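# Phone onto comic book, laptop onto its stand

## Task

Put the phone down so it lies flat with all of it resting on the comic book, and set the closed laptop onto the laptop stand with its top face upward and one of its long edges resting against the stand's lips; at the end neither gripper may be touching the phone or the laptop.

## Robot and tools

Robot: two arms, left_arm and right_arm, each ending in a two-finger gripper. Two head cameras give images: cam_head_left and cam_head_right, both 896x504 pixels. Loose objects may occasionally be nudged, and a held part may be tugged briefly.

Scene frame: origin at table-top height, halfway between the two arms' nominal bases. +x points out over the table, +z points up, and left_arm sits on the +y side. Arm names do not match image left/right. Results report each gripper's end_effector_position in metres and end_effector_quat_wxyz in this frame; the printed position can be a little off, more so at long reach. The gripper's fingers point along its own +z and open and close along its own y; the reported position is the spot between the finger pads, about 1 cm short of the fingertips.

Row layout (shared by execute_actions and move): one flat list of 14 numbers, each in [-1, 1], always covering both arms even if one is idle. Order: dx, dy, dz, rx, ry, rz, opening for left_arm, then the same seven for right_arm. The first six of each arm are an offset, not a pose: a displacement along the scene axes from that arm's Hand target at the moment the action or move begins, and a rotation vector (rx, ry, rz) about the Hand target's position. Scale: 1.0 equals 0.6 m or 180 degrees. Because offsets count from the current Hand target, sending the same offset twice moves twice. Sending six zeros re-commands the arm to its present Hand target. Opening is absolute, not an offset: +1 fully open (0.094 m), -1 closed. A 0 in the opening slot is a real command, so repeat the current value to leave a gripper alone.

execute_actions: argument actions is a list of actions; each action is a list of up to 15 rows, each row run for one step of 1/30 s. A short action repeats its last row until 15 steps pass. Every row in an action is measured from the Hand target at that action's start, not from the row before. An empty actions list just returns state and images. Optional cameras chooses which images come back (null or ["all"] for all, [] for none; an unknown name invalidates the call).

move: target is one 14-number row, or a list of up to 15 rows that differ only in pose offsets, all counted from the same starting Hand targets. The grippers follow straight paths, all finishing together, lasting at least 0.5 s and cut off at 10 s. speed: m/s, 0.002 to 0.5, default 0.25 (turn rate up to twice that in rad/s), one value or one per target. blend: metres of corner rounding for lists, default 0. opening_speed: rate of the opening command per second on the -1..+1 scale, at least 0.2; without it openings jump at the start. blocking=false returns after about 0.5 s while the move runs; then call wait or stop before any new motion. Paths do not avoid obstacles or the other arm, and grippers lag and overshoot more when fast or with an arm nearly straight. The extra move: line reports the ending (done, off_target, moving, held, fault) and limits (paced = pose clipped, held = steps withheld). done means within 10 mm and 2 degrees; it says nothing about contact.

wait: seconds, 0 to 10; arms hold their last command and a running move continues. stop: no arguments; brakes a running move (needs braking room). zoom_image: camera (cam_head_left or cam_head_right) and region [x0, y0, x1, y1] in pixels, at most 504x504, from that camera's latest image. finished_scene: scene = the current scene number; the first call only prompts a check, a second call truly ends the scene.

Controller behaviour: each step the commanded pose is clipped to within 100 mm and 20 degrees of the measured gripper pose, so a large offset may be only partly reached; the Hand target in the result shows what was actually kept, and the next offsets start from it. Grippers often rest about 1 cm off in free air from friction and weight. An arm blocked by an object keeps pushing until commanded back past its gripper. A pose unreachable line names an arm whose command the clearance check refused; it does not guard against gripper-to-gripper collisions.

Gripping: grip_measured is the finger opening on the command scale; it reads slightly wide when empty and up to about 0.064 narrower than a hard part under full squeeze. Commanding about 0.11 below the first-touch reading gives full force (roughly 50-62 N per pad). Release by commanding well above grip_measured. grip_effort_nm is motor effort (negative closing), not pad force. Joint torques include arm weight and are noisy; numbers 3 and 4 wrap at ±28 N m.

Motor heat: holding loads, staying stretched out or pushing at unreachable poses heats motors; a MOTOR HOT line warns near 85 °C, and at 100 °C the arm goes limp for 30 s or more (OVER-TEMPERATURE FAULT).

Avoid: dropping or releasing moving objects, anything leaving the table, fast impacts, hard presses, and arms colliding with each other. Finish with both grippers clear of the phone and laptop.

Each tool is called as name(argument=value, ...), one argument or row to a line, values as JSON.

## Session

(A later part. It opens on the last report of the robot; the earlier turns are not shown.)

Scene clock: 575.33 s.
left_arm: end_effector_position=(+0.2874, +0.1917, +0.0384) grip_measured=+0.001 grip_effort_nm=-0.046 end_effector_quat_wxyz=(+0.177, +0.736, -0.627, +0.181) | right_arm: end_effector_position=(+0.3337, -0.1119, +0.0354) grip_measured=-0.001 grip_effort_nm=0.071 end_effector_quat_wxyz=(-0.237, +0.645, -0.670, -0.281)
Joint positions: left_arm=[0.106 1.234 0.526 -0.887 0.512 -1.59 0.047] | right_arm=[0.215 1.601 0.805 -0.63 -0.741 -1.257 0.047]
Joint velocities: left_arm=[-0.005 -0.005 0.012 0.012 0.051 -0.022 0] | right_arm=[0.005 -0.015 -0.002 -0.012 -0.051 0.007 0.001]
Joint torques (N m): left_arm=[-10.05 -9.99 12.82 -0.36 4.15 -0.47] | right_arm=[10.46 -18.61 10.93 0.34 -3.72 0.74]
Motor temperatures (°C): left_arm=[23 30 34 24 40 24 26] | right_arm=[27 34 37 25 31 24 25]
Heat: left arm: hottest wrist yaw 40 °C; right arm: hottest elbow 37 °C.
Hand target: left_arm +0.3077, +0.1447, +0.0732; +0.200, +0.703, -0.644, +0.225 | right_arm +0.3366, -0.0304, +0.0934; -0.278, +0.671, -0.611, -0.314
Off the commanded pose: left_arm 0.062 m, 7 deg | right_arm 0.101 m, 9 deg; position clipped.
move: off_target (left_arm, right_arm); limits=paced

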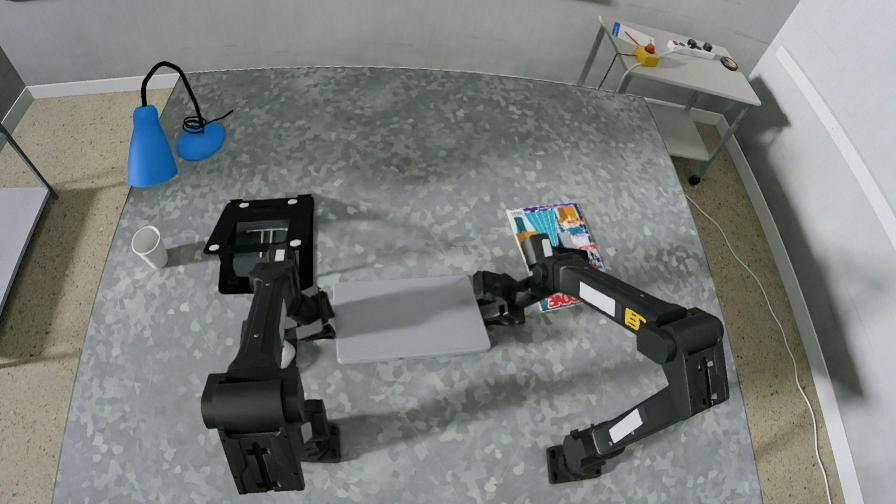

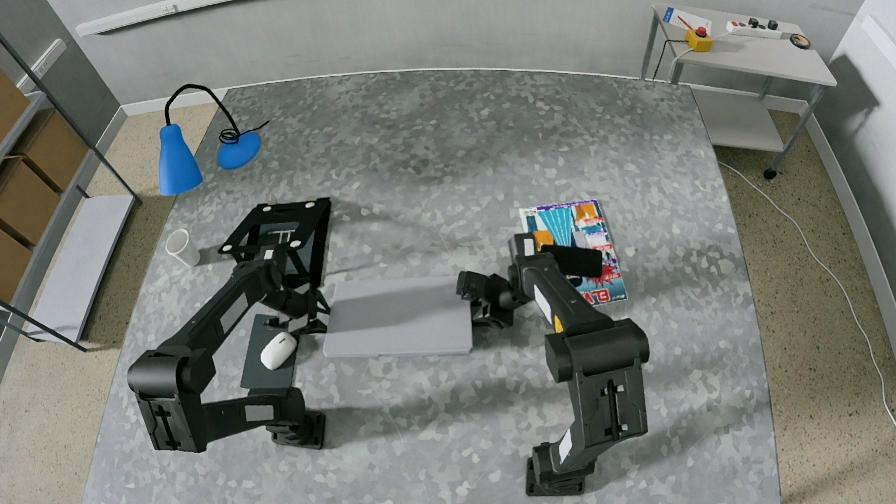

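move(
  target=[
    [0,0,-0.10,0,0,0,0, 0,0,-0.13,0,0,0,0],
    [0,0.13,-0.10,0,0,0,0, 0,-0.14,-0.13,0,0,0,0],
  ],
  speed=0.07,
)

zoom_image(
  camera="cam_head_left",
  region=[260, 200, 560, 400],
)

zoom_image(
  camera="cam_head_right",
  region=[240, 200, 540, 400],
)

Scene clock: 589.63 s.
left_arm: end_effector_position=(+0.2944, +0.2126, +0.0099) grip_measured=+0.001 grip_effort_nm=-0.051 end_effector_quat_wxyz=(+0.206, +0.700, -0.646, +0.223) | right_arm: end_effector_position=(+0.3357, -0.1110, +0.0199) grip_measured=-0.001 grip_effort_nm=0.051 end_effector_quat_wxyz=(-0.283, +0.675, -0.608, -0.309)
Joint positions: left_arm=[0.24 1.406 0.536 -0.834 0.605 -1.34 0.047] | right_arm=[0.181 1.684 0.805 -0.587 -0.861 -1.441 0.047]
Joint velocities: left_arm=[-0.005 -0.005 -0.002 -0.007 -0.037 0.007 -0.001] | right_arm=[-0.005 -0.015 -0.007 -0.002 0.037 -0.007 0]
Joint torques (N m): left_arm=[0.21 -7.12 10.03 -0.35 0.01 0.11] | right_arm=[-0.32 -13.68 5.33 -0.09 -0.56 0.12]
Motor temperatures (°C): left_arm=[23 29 36 24 50 24 26] | right_arm=[27 34 38 25 42 24 25]
Heat: left arm: hottest wrist yaw 50 °C; right arm: hottest wrist yaw 42 °C.
Hand target: left_arm +0.3077, +0.2218, +0.0128; +0.200, +0.703, -0.644, +0.224 | right_arm +0.3353, -0.1159, +0.0165; -0.280, +0.670, -0.612, -0.313
Off the commanded pose: left_arm 0.017 m, 1 deg | right_arm 0.006 m, 1 deg.
move: off_target (left_arm)

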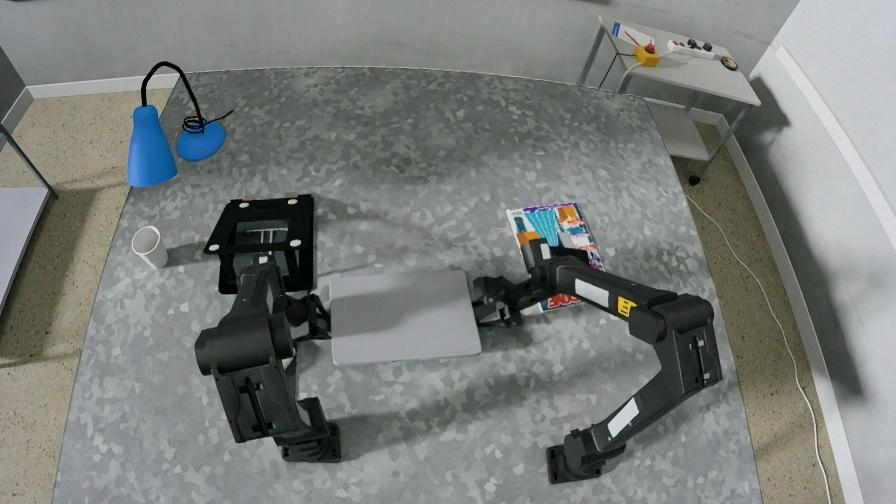

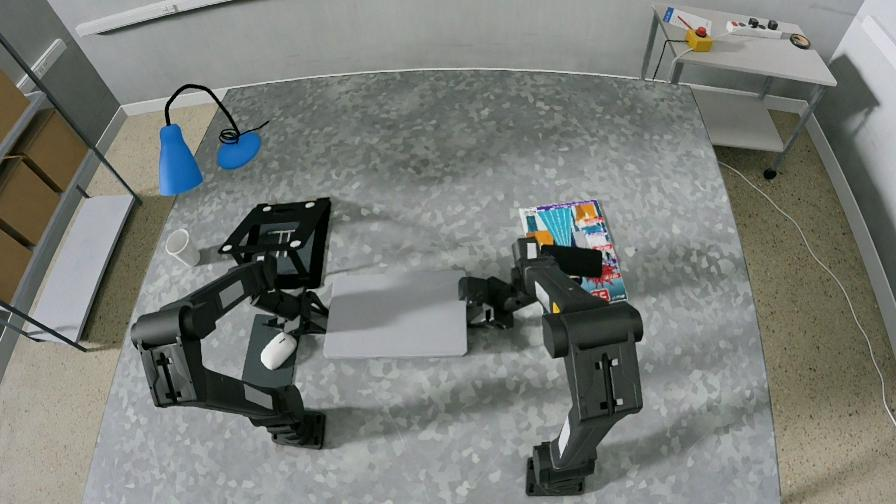

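Scaled by 1.680.

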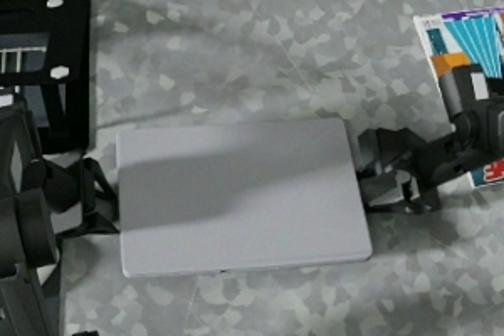

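Scaled by 1.680.

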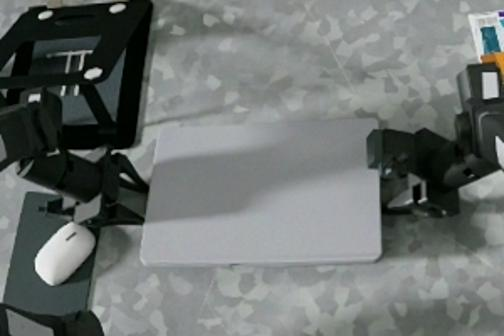

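execute_actions(
  actions=[],
  cameras=[],
)

Scene clock: 635.63 s.
left_arm: end_effector_position=(+0.2944, +0.2126, +0.0099) grip_measured=+0.001 grip_effort_nm=-0.046 end_effector_quat_wxyz=(+0.206, +0.700, -0.647, +0.223) | right_arm: end_effector_position=(+0.3356, -0.1110, +0.0199) grip_measured=-0.001 grip_effort_nm=0.046 end_effector_quat_wxyz=(-0.283, +0.675, -0.607, -0.309)
Joint positions: left_arm=[0.24 1.406 0.536 -0.834 0.605 -1.34 0.047] | right_arm=[0.181 1.684 0.805 -0.588 -0.861 -1.442 0.047]
Joint velocities: left_arm=[-0.005 -0.005 -0.012 0.027 0.051 -0.022 -0.001] | right_arm=[-0.015 -0.024 -0.012 -0.002 -0.007 0.051 0]
Joint torques (N m): left_arm=[-0.09 -6.89 9.87 -0.24 -0.01 0.09] | right_arm=[-0.38 -13.57 5.35 -0.06 -0.56 0.08]
Motor temperatures (°C): left_arm=[23 29 35 24 33 24 26] | right_arm=[27 35 37 25 29 23 25]
Heat: left arm: hottest elbow 35 °C; right arm: hottest elbow 37 °C.
Hand target: left_arm +0.3077, +0.2218, +0.0128; +0.200, +0.703, -0.645, +0.224 | right_arm +0.3352, -0.1159, +0.0165; -0.280, +0.670, -0.612, -0.313
Tool commands: left_gripper/opening=+0.0 right_gripper/opening=+0.0
Off the commanded pose: left_arm 0.017 m, 1 deg | right_arm 0.006 m, 1 deg.
No camera images: "cameras" was empty.

move(
  target=[
    [0.0105,0.025,0.01,0,0,0,0, 0.0117,-0.02,-0.007,0,0,0,0],
    [0.0105,-0.123,0.01,0,0,0,0, 0.0117,0.127,-0.007,0,0,0,0],
    [0.0105,-0.123,0.15,0,0,0,0, 0.0117,0.127,0.17,0,0,0,0],
  ],
  speed=0.07,
)

zoom_image(
  camera="cam_head_left",
  region=[260, 200, 560, 400],
)

zoom_image(
  camera="cam_head_right",
  region=[240, 200, 540, 400],
)

Scene clock: 643.53 s.
left_arm: end_effector_position=(+0.2924, +0.1927, +0.0648) grip_measured=+0.001 grip_effort_nm=-0.042 end_effector_quat_wxyz=(+0.179, +0.733, -0.630, +0.183) | right_arm: end_effector_position=(+0.3185, -0.1134, +0.0469) grip_measured=-0.001 grip_effort_nm=0.056 end_effector_quat_wxyz=(-0.220, +0.644, -0.669, -0.297)
Joint positions: left_arm=[0.11 1.19 0.579 -0.988 0.517 -1.576 0.047] | right_arm=[0.216 1.567 0.805 -0.72 -0.753 -1.276 0.047]
Joint velocities: left_arm=[-0.015 -0.015 -0.012 -0.007 -0.037 -0.037 -0.001] | right_arm=[-0.024 0.005 -0.007 -0.007 0.007 -0.051 -0.001]
Joint torques (N m): left_arm=[-8.76 -9.64 14.48 -1.05 3.89 -0.5] | right_arm=[8.59 -18.32 13.29 0.32 -3.61 0.61]
Motor temperatures (°C): left_arm=[23 28 35 24 36 24 26] | right_arm=[27 35 37 25 32 23 25]
Heat: left arm: hottest wrist yaw 36 °C; right arm: hottest elbow 37 °C.
Hand target: left_arm +0.3141, +0.1491, +0.1030; +0.200, +0.703, -0.644, +0.225 | right_arm +0.3426, -0.0423, +0.1132; -0.279, +0.671, -0.612, -0.313
Off the commanded pose: left_arm 0.063 m, 7 deg | right_arm 0.105 m, 10 deg; position clipped.
move: off_target (left_arm, right_arm); limits=paced

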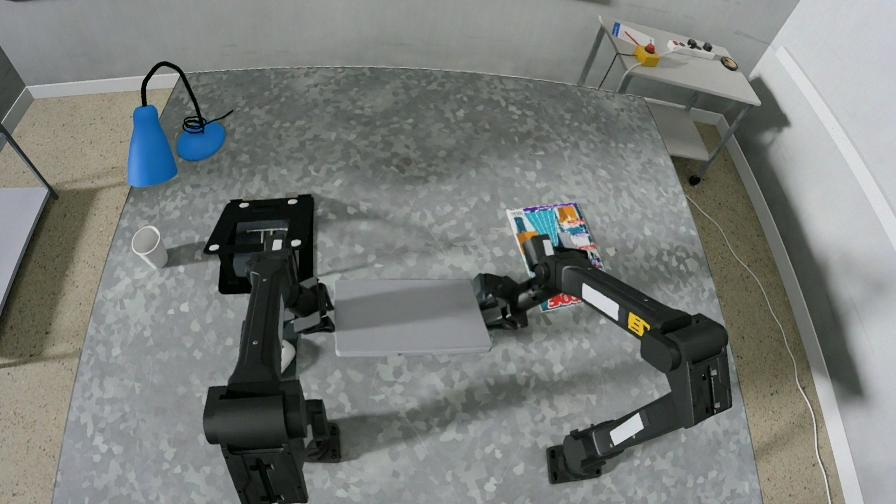

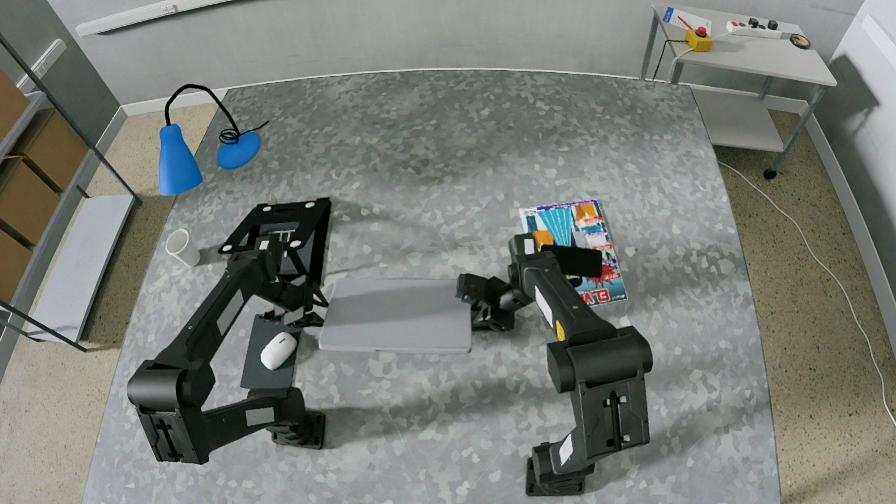

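Scaled by 1.680.

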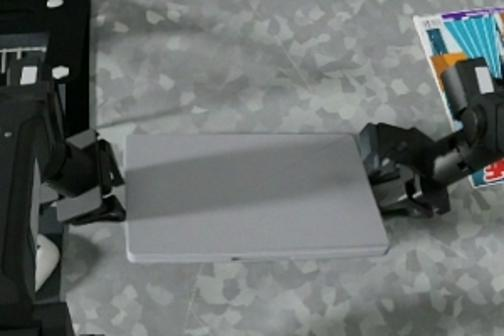

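Scaled by 1.680.

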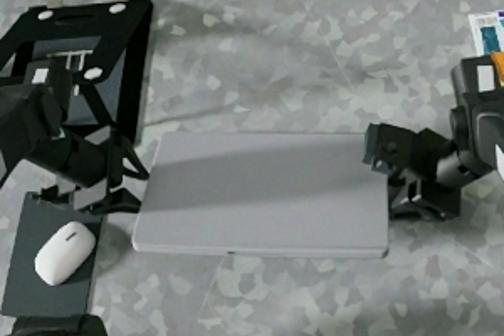

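move(
  target=[
    [0,0,0.14,0,0,0,0, 0,0,0.16,0,0,0,0],
    [0.18,0.28,0.16,0,0.03,0,0, 0.18,0.28,0.19,0,0.03,0,0],
  ],
  speed=0.1,
  blend=0.03,
)

Scene clock: 651.93 s.
left_arm: end_effector_position=(+0.4063, +0.3043, +0.1820) grip_measured=+0.001 grip_effort_nm=-0.046 end_effector_quat_wxyz=(+0.249, +0.713, -0.630, +0.181) | right_arm: end_effector_position=(+0.4413, +0.1122, +0.2132) grip_measured=+0.000 grip_effort_nm=0.017 end_effector_quat_wxyz=(-0.242, +0.652, -0.629, -0.347)
Joint positions: left_arm=[0.372 1.539 1.219 -1.583 0.541 -1.202 0.047] | right_arm=[0.532 1.81 1.572 -0.952 -0.807 -0.905 0.047]
Joint velocities: left_arm=[0.005 -0.005 -0.017 -0.007 -0.037 0.007 0] | right_arm=[-0.005 -0.015 0.012 -0.007 -0.037 -0.066 0.001]
Joint torques (N m): left_arm=[-0.32 -13.04 15.23 -0.77 0.11 0.08] | right_arm=[1.2 -18.84 13.2 0.34 -0.35 0.2]
Motor temperatures (°C): left_arm=[23 28 36 24 42 24 26] | right_arm=[27 35 40 25 37 24 25]
Heat: left arm: hottest wrist yaw 42 °C; right arm: hottest elbow 40 °C.
Hand target: left_arm +0.4234, +0.3169, +0.1973; +0.231, +0.713, -0.635, +0.190 | right_arm +0.4533, +0.1266, +0.2222; -0.248, +0.656, -0.624, -0.345
Off the commanded pose: left_arm 0.027 m, 3 deg | right_arm 0.022 m, 1 deg.
move: off_target (left_arm, right_arm); limits=paced

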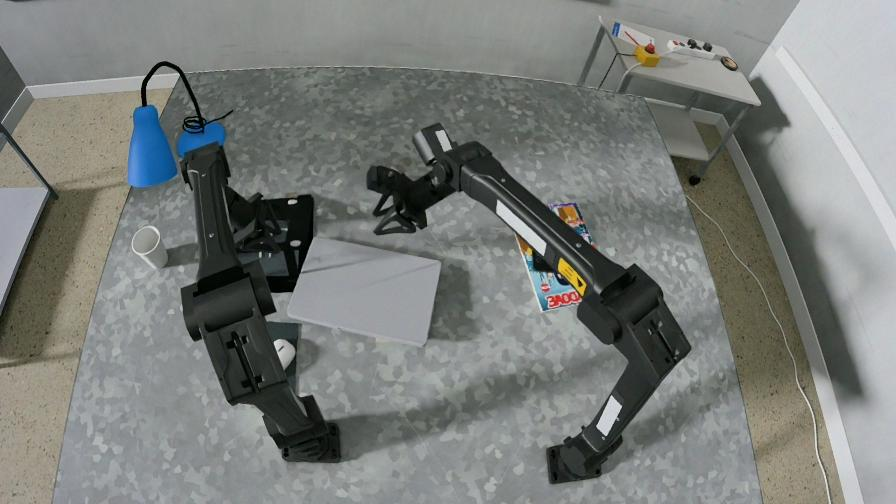

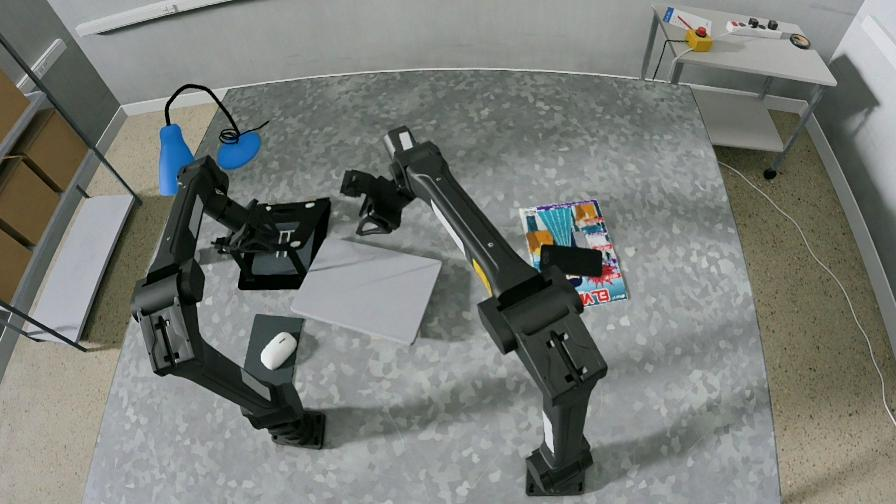

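zoom_image(
  camera="cam_head_left",
  region=[240, 180, 470, 380],
)

zoom_image(
  camera="cam_head_right",
  region=[240, 180, 470, 380],
)

Scaled by 2.191.

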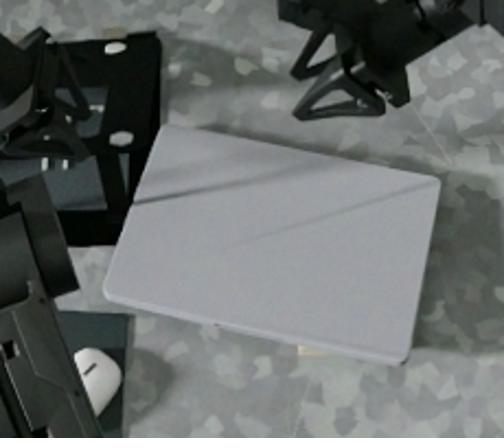

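Scaled by 2.191.

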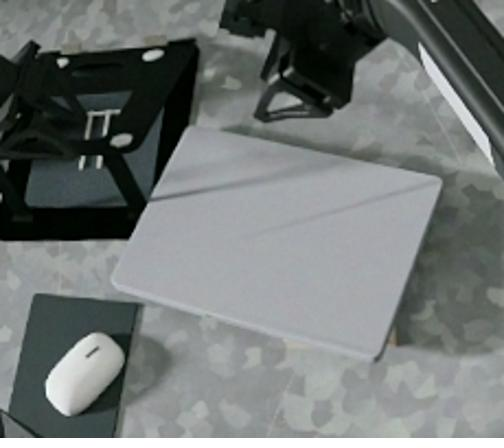

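zoom_image(
  camera="cam_head_left",
  region=[330, 300, 450, 370],
)

zoom_image(
  camera="cam_head_right",
  region=[340, 300, 460, 370],
)

Scaled by 4.200.

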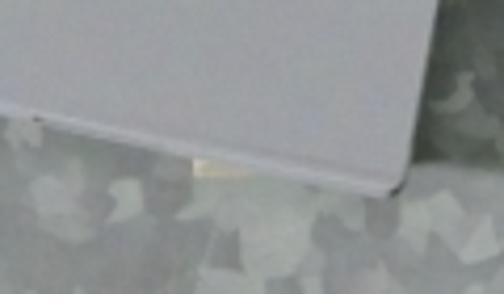

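Scaled by 4.200.

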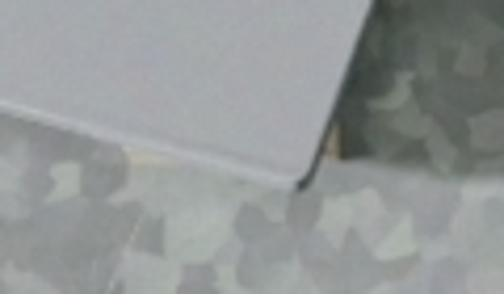

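move(
  target=[0,0.3,0.15,0,0,0,0, -0.1,-0.55,0.1,0,0,0,0],
  speed=0.25,
)

zoom_image(
  camera="cam_head_left",
  region=[260, 220, 460, 370],
)

zoom_image(
  camera="cam_head_right",
  region=[260, 220, 460, 370],
)

Scene clock: 666.70 s.
left_arm: end_effector_position=(+0.4146, +0.4834, +0.2654) grip_measured=+0.001 grip_effort_nm=-0.042 end_effector_quat_wxyz=(+0.100, +0.755, -0.612, +0.214) | right_arm: end_effector_position=(+0.3949, -0.2002, +0.2787) grip_measured=+0.000 grip_effort_nm=0.012 end_effector_quat_wxyz=(-0.254, +0.648, -0.632, -0.340)
Joint positions: left_arm=[0.703 1.587 1.543 -1.67 0.456 -1.014 0.047] | right_arm=[-0.048 1.552 1.421 -1.672 -0.854 -1.743 0.047]
Joint velocities: left_arm=[0.005 -0.005 -0.017 0.022 0.051 -0.037 0] | right_arm=[0.005 -0.005 -0.017 0.017 0.051 -0.007 -0.001]
Joint torques (N m): left_arm=[-0.91 -14.15 16.53 -0.35 0.04 0.05] | right_arm=[0.15 -16.91 8.21 -0.61 -0.39 0.07]
Motor temperatures (°C): left_arm=[23 29 38 24 36 24 26] | right_arm=[27 35 43 25 32 23 25]
Heat: left arm: hottest elbow 38 °C; right arm: hottest elbow 43 °C.
Hand target: left_arm +0.4247, +0.4984, +0.2857; +0.232, +0.713, -0.633, +0.191 | right_arm +0.3922, -0.2030, +0.2876; -0.252, +0.654, -0.626, -0.343
Off the commanded pose: left_arm 0.027 m, 16 deg | right_arm 0.005 m, 2 deg.
joint sent to its limit (left arm) — joint 4 (wrist pitch), lower limit. The joint targets are off in orientation, not in position.
joint sent to its limit (right arm) — joint 4 (wrist pitch), lower limit. The joint targets are off in position, not in orientation.
move: off_target (left_arm)

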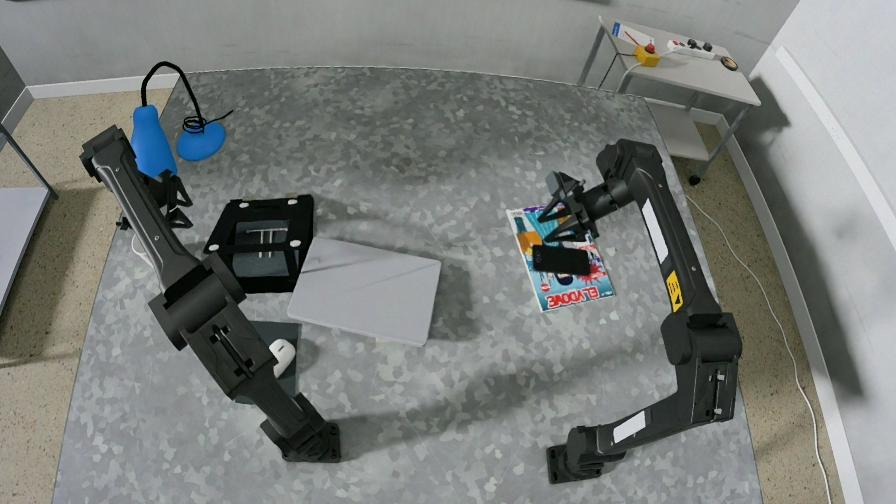

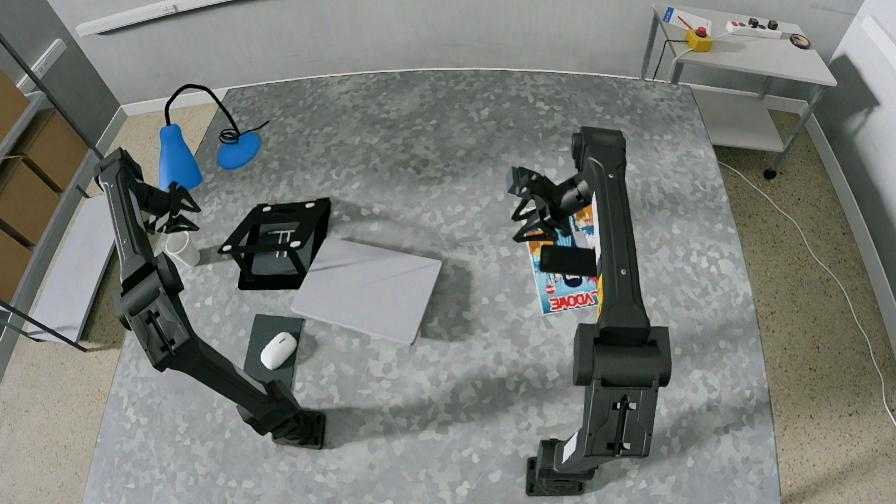

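Scaled by 2.520.

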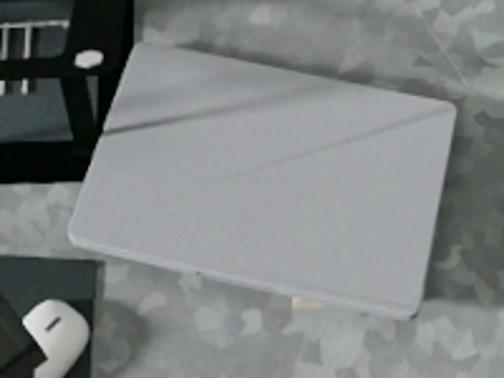

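Scaled by 2.520.

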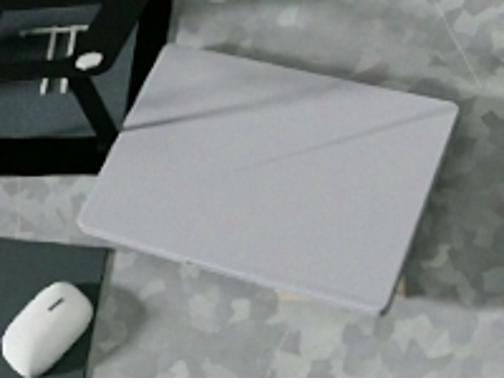

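zoom_image(
  camera="cam_head_left",
  region=[500, 140, 660, 260],
)

zoom_image(
  camera="cam_head_left",
  region=[270, 225, 350, 345],
)

zoom_image(
  camera="cam_head_left",
  region=[390, 250, 470, 360],
)

zoom_image(
  camera="cam_head_right",
  region=[390, 250, 470, 360],
)

Scaled by 3.150.

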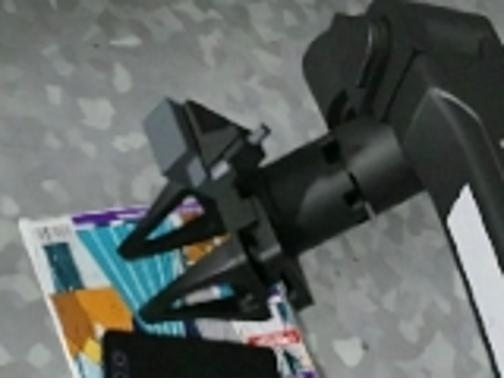

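Scaled by 4.200.

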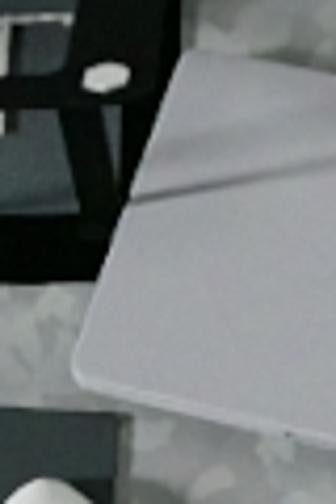

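Scaled by 4.582.

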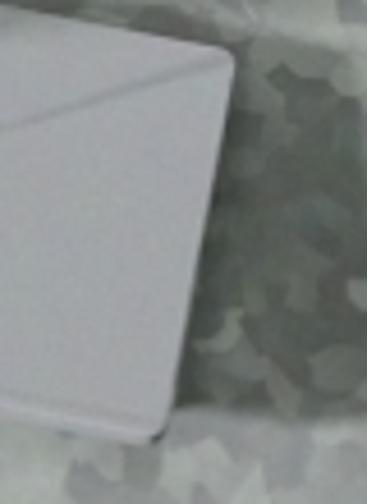

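Scaled by 4.582.

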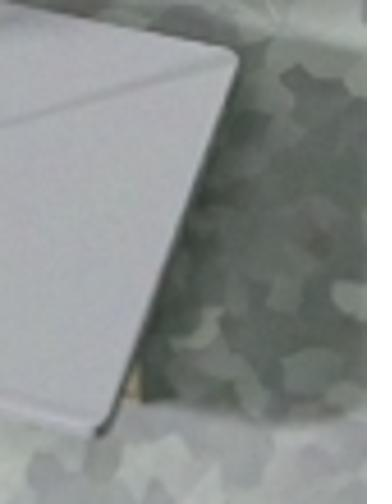

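execute_actions(
  actions=[],
)

Scene clock: 730.90 s.
left_arm: end_effector_position=(+0.4146, +0.4834, +0.2654) grip_measured=+0.001 grip_effort_nm=-0.046 end_effector_quat_wxyz=(+0.100, +0.755, -0.612, +0.214) | right_arm: end_effector_position=(+0.3949, -0.2002, +0.2787) grip_measured=+0.000 grip_effort_nm=0.017 end_effector_quat_wxyz=(-0.255, +0.648, -0.632, -0.340)
Joint positions: left_arm=[0.703 1.587 1.543 -1.67 0.456 -1.014 0.047] | right_arm=[-0.048 1.552 1.421 -1.672 -0.854 -1.744 0.047]
Joint velocities: left_arm=[0.005 0.005 -0.002 -0.017 -0.051 0.022 0] | right_arm=[-0.005 -0.024 -0.002 -0.002 0.037 -0.022 0.001]
Joint torques (N m): left_arm=[-0.38 -14.8 16.7 -0.31 0.1 0.11] | right_arm=[0.15 -16.97 8.23 -0.61 -0.39 0.07]
Motor temperatures (°C): left_arm=[23 29 41 24 32 24 26] | right_arm=[27 37 39 25 29 23 25]
Heat: left arm: hottest elbow 41 °C; right arm: hottest elbow 39 °C.
Hand target: left_arm +0.4247, +0.4984, +0.2857; +0.232, +0.713, -0.633, +0.191 | right_arm +0.3922, -0.2030, +0.2876; -0.252, +0.654, -0.625, -0.343
Tool commands: left_gripper/opening=+0.0 right_gripper/opening=+0.0
Off the commanded pose: left_arm 0.027 m, 16 deg | right_arm 0.005 m, 2 deg.

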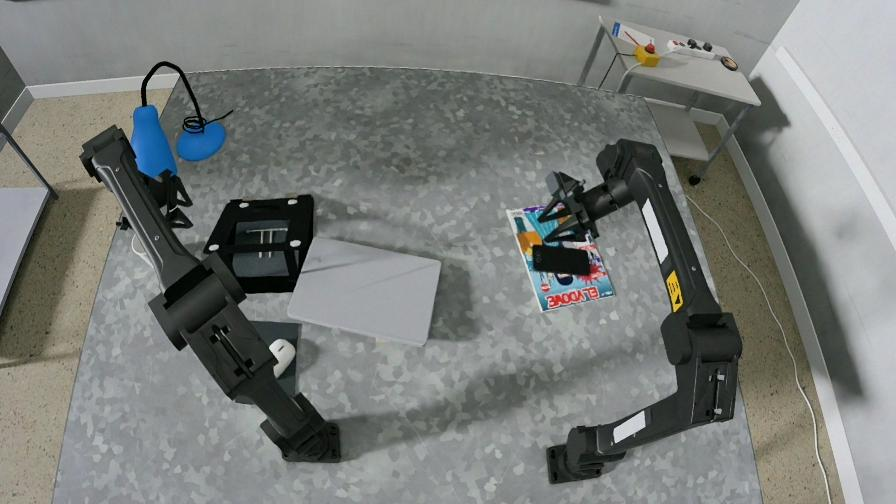

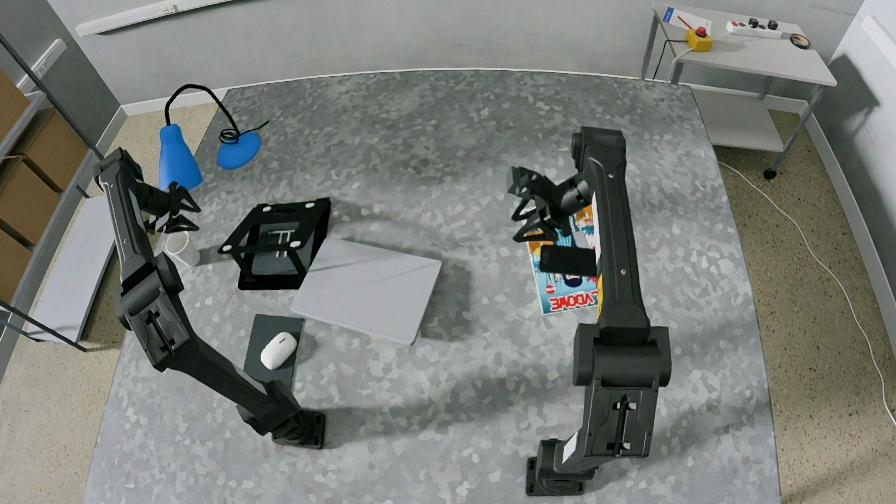

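zoom_image(
  camera="cam_head_right",
  region=[270, 210, 480, 360],
)

zoom_image(
  camera="cam_head_left",
  region=[260, 210, 470, 360],
)

Scaled by 2.400.

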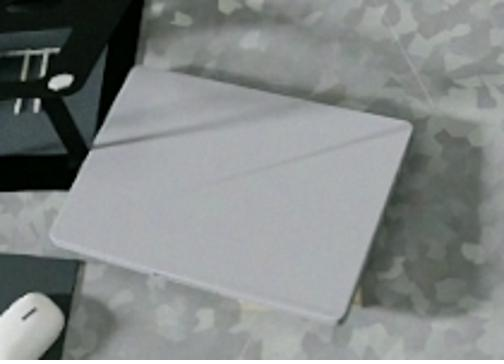

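Scaled by 2.400.

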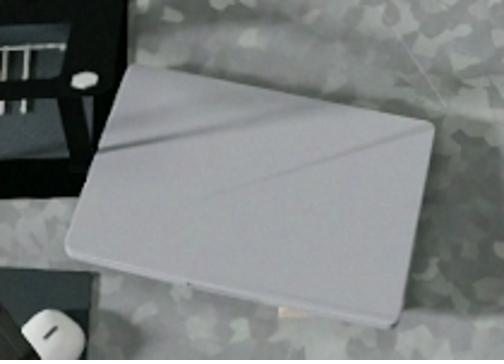

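move(
  target=[0,0,0,0,0,0,0,-0.09,0.188,-0.146,0.153,0.4226,-0.3228,0.6],
  speed=0.3,
)

Scene clock: 798.73 s.
left_arm: end_effector_position=(+0.4145, +0.4834, +0.2654) grip_measured=+0.001 grip_effort_nm=-0.046 end_effector_quat_wxyz=(+0.100, +0.755, -0.612, +0.213) | right_arm: end_effector_position=(+0.3398, -0.0955, +0.1986) grip_measured=+0.599 grip_effort_nm=0.056 end_effector_quat_wxyz=(+0.085, +0.111, +0.775, +0.616)
Joint positions: left_arm=[0.703 1.587 1.543 -1.67 0.456 -1.014 0.047] | right_arm=[0.166 1.239 0.566 0.182 -1.068 1.138 0.075]
Joint velocities: left_arm=[-0.015 -0.015 -0.002 -0.012 -0.11 0.007 0] | right_arm=[-0.005 0.005 -0.002 0.007 -0.037 -0.066 0]
Joint torques (N m): left_arm=[-0.97 -14.56 16.55 -0.34 0.1 0.09] | right_arm=[1.44 -10.7 6.61 1.74 -0.15 0.18]
Motor temperatures (°C): left_arm=[23 29 43 24 30 24 26] | right_arm=[26 37 38 25 27 23 25]
Heat: left arm: hottest elbow 43 °C; right arm: hottest elbow 38 °C.
Hand target: left_arm +0.4247, +0.4984, +0.2857; +0.232, +0.713, -0.633, +0.191 | right_arm +0.3334, -0.0916, +0.2006; +0.087, +0.105, +0.774, +0.618
Off the commanded pose: left_arm 0.027 m, 16 deg | right_arm 0.006 m, 1 deg.
joint sent to its limit (left arm) — joint 4 (wrist pitch), lower limit. The joint targets are off in orientation, not in position.
move: off_target (left_arm)

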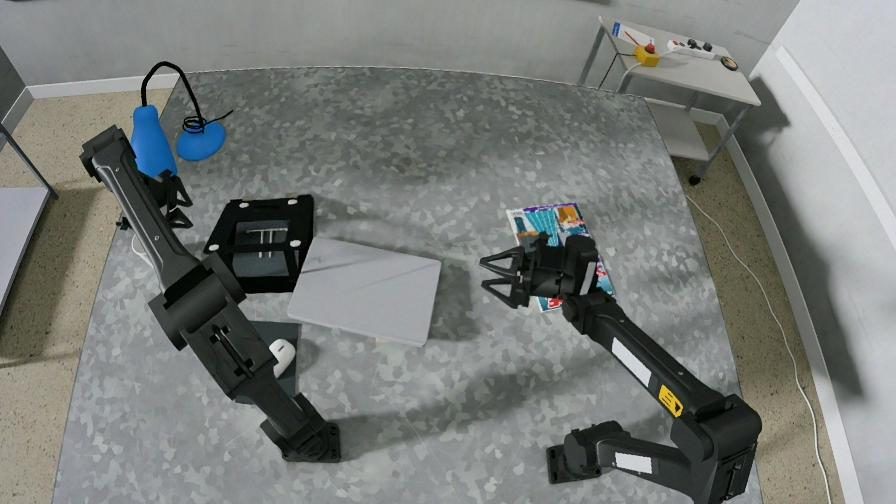

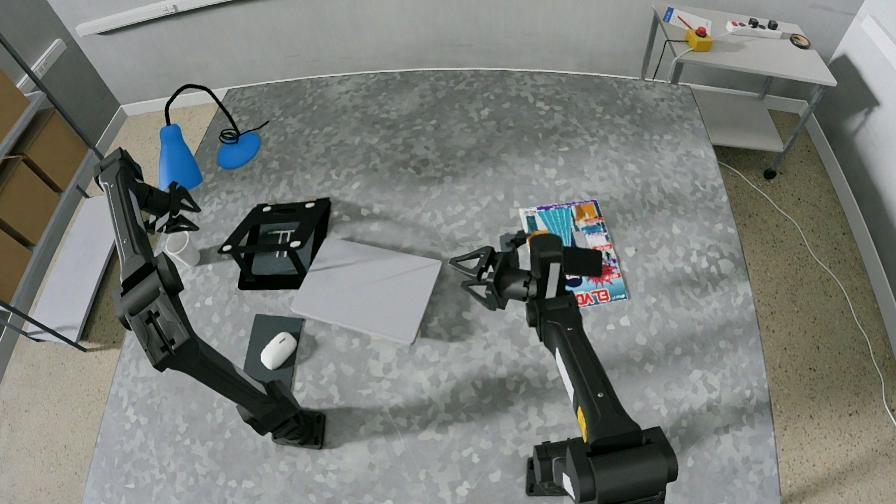

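move(
  target=[0,0,0,0,0,0,0,0.008,0.0,-0.234,0,0,0,0.6],
  speed=0.25,
)

zoom_image(
  camera="cam_head_right",
  region=[350, 210, 560, 360],
)

zoom_image(
  camera="cam_head_left",
  region=[360, 210, 570, 360],
)

Scene clock: 806.63 s.
left_arm: end_effector_position=(+0.4145, +0.4834, +0.2654) grip_measured=+0.001 grip_effort_nm=-0.046 end_effector_quat_wxyz=(+0.100, +0.755, -0.612, +0.213) | right_arm: end_effector_position=(+0.3422, -0.0949, +0.0700) grip_measured=+0.599 grip_effort_nm=0.056 end_effector_quat_wxyz=(+0.099, +0.100, +0.772, +0.619)
Joint positions: left_arm=[0.703 1.587 1.543 -1.67 0.456 -1.014 0.047] | right_arm=[0.166 1.685 0.459 0.769 -1.068 1.134 0.075]
Joint velocities: left_arm=[-0.015 -0.005 -0.002 0.012 0.066 -0.037 0] | right_arm=[0.005 0.005 0.002 -0.002 0.037 -0.022 0]
Joint torques (N m): left_arm=[-0.5 -14.39 16.76 -0.61 0.06 0.09] | right_arm=[1.26 -10.29 3.08 1.81 -0.23 0.12]
Motor temperatures (°C): left_arm=[23 29 43 24 30 24 26] | right_arm=[26 36 39 25 27 23 25]
Heat: left arm: hottest elbow 43 °C; right arm: hottest elbow 39 °C.
Hand target: left_arm +0.4247, +0.4984, +0.2857; +0.232, +0.713, -0.633, +0.191 | right_arm +0.3352, -0.0922, +0.0601; +0.087, +0.105, +0.774, +0.618
Off the commanded pose: left_arm 0.027 m, 16 deg | right_arm 0.011 m, 2 deg.
joint sent to its limit (left arm) — joint 4 (wrist pitch), lower limit. The joint targets are off in orientation, not in position.
move: off_target (left_arm, right_arm)

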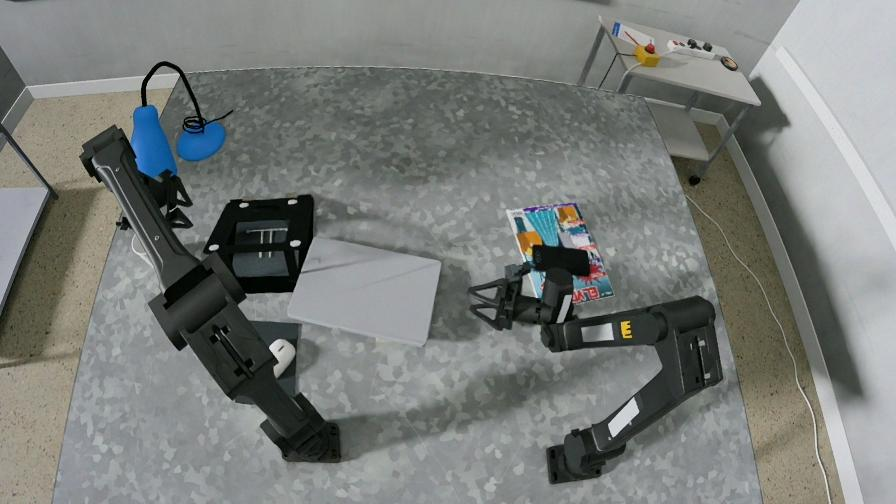

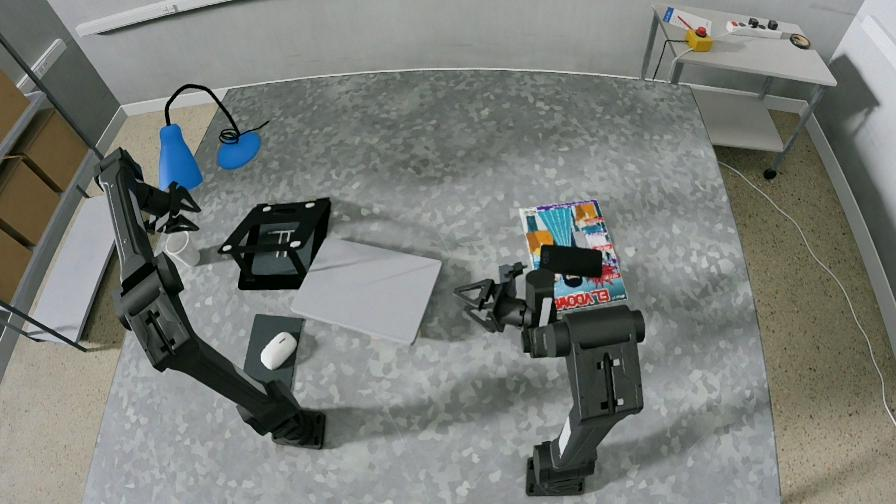

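Scaled by 2.400.

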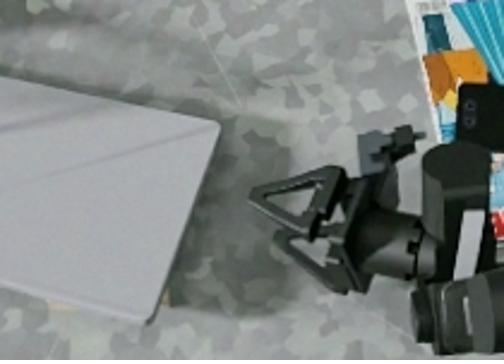

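Scaled by 2.400.

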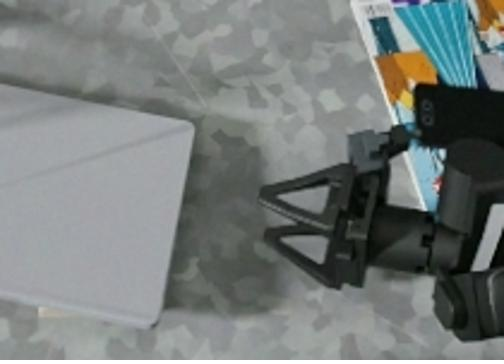

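move(
  target=[0,0,0,0,0,0,0,0,0,-0.05,0,0,0,0.15],
  speed=0.15,
  opening_speed=1,
)

zoom_image(
  camera="cam_head_right",
  region=[380, 240, 520, 340],
)

zoom_image(
  camera="cam_head_left",
  region=[380, 240, 520, 340],
)

Scene clock: 817.17 s.
left_arm: end_effector_position=(+0.4145, +0.4834, +0.2654) grip_measured=+0.001 grip_effort_nm=-0.046 end_effector_quat_wxyz=(+0.100, +0.755, -0.612, +0.213) | right_arm: end_effector_position=(+0.3410, -0.0950, +0.0397) grip_measured=+0.151 grip_effort_nm=-0.081 end_effector_quat_wxyz=(+0.098, +0.100, +0.772, +0.620)
Joint positions: left_arm=[0.703 1.587 1.543 -1.67 0.456 -1.014 0.047] | right_arm=[0.166 1.811 0.459 0.894 -1.069 1.134 0.054]
Joint velocities: left_arm=[-0.015 0.005 -0.002 0.012 -0.037 -0.051 -0.001] | right_arm=[0.005 -0.005 -0.002 0.007 -0.022 -0.022 -0.001]
Joint torques (N m): left_arm=[-0.79 -14.21 16.53 -0.44 0.09 0.1] | right_arm=[1.2 -10.93 2.25 1.91 -0.16 0.16]
Motor temperatures (°C): left_arm=[23 29 43 24 30 23 26] | right_arm=[26 36 38 25 27 23 25]
Heat: left arm: hottest elbow 43 °C; right arm: hottest elbow 38 °C.
Hand target: left_arm +0.4247, +0.4984, +0.2857; +0.232, +0.713, -0.633, +0.191 | right_arm +0.3345, -0.0924, +0.0301; +0.087, +0.105, +0.774, +0.618
Off the commanded pose: left_arm 0.027 m, 16 deg | right_arm 0.012 m, 1 deg.
joint sent to its limit (left arm) — joint 4 (wrist pitch), lower limit. The joint targets are off in orientation, not in position.
move: off_target (left_arm, right_arm)

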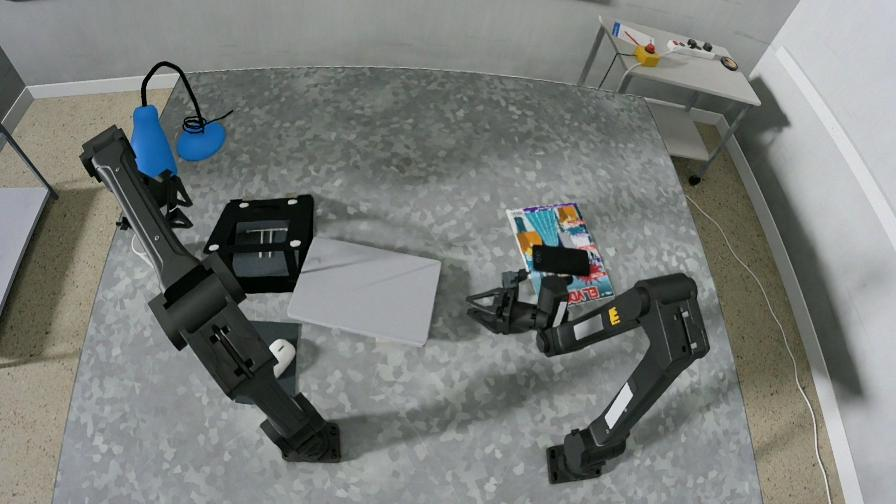

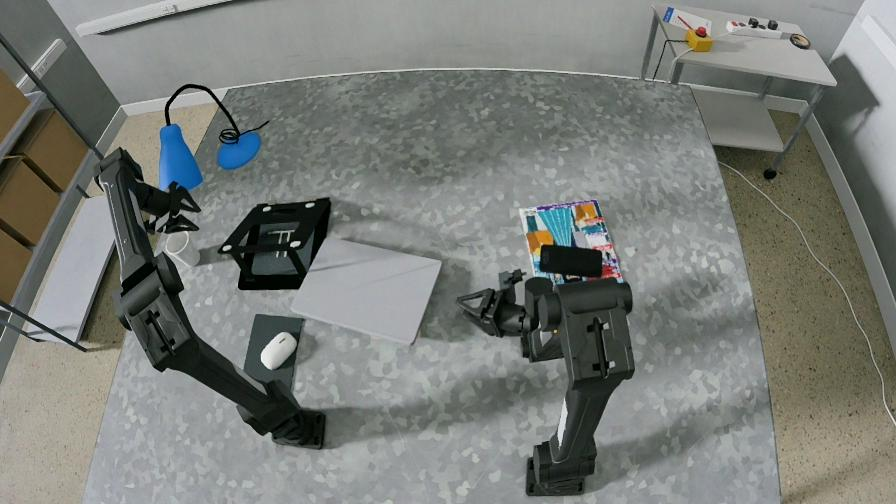

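Scaled by 3.600.

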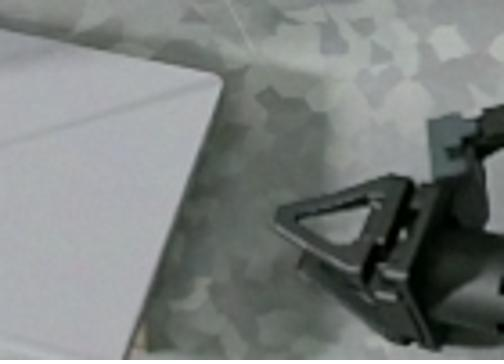

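Scaled by 3.600.

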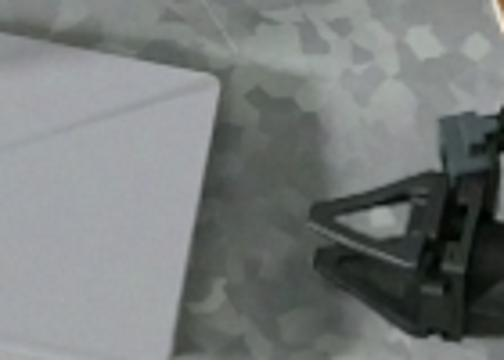

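move(
  target=[0,0,0,0,0,0,0,0.039,0.156,-0.011,0,0,0,0.15],
  speed=0.1,
)

zoom_image(
  camera="cam_head_right",
  region=[340, 240, 480, 340],
)

zoom_image(
  camera="cam_head_left",
  region=[340, 240, 480, 340],
)

Scene clock: 826.33 s.
left_arm: end_effector_position=(+0.4145, +0.4834, +0.2654) grip_measured=+0.001 grip_effort_nm=-0.046 end_effector_quat_wxyz=(+0.100, +0.755, -0.612, +0.213) | right_arm: end_effector_position=(+0.3579, -0.0075, +0.0401) grip_measured=+0.151 grip_effort_nm=-0.037 end_effector_quat_wxyz=(+0.099, +0.100, +0.769, +0.623)
Joint positions: left_arm=[0.703 1.587 1.543 -1.67 0.456 -1.014 0.047] | right_arm=[0.395 1.889 0.562 1.01 -0.859 1.299 0.054]
Joint velocities: left_arm=[-0.015 -0.024 0.007 0.007 -0.022 0.037 -0.001] | right_arm=[-0.005 -0.005 0.012 -0.007 0.037 -0.007 0.001]
Joint torques (N m): left_arm=[-0.91 -14.68 16.65 -0.28 0.12 0.04] | right_arm=[1.67 -10.46 4.74 1.28 0.12 0.12]
Motor temperatures (°C): left_arm=[23 29 43 24 30 23 26] | right_arm=[26 35 37 25 27 23 25]
Heat: left arm: hottest elbow 43 °C; right arm: hottest elbow 37 °C.
Hand target: left_arm +0.4247, +0.4984, +0.2857; +0.232, +0.713, -0.633, +0.191 | right_arm +0.3589, +0.0007, +0.0222; +0.086, +0.105, +0.774, +0.618
Off the commanded pose: left_arm 0.027 m, 16 deg | right_arm 0.019 m, 2 deg.
joint sent to its limit (left arm) — joint 4 (wrist pitch), lower limit. The joint targets are off in orientation, not in position.
move: off_target (left_arm, right_arm)

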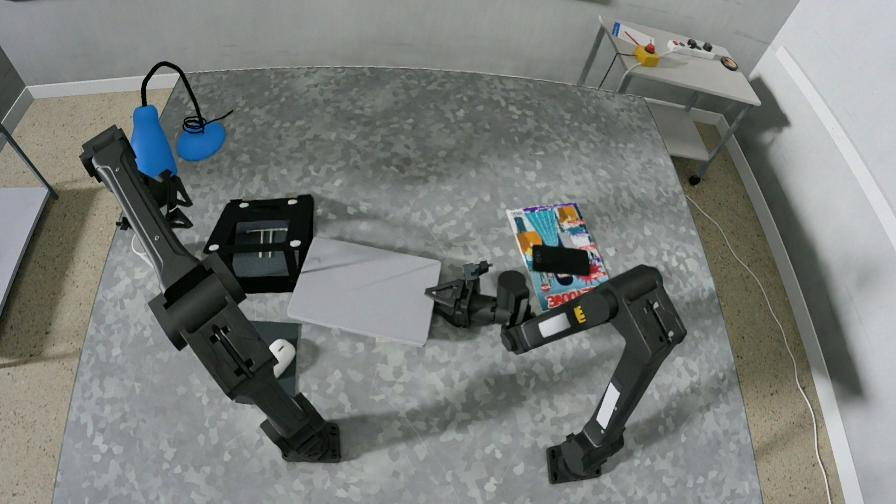

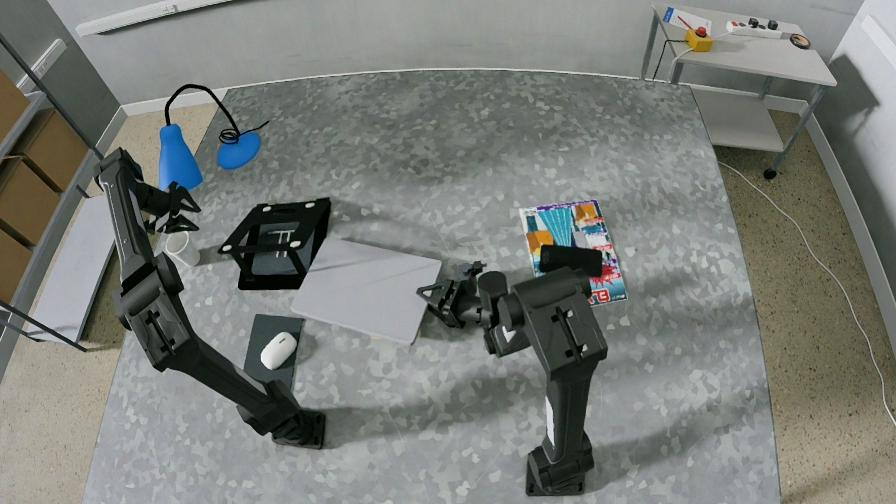

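Scaled by 3.600.

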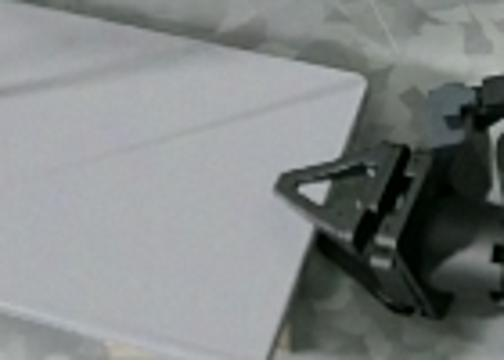

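Scaled by 3.600.

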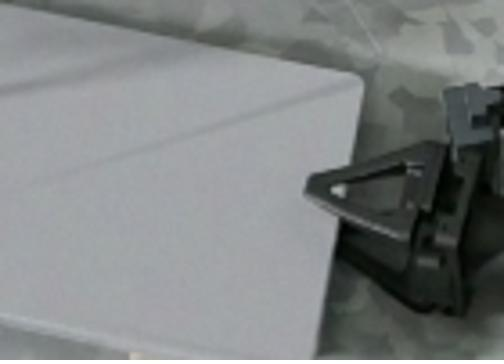

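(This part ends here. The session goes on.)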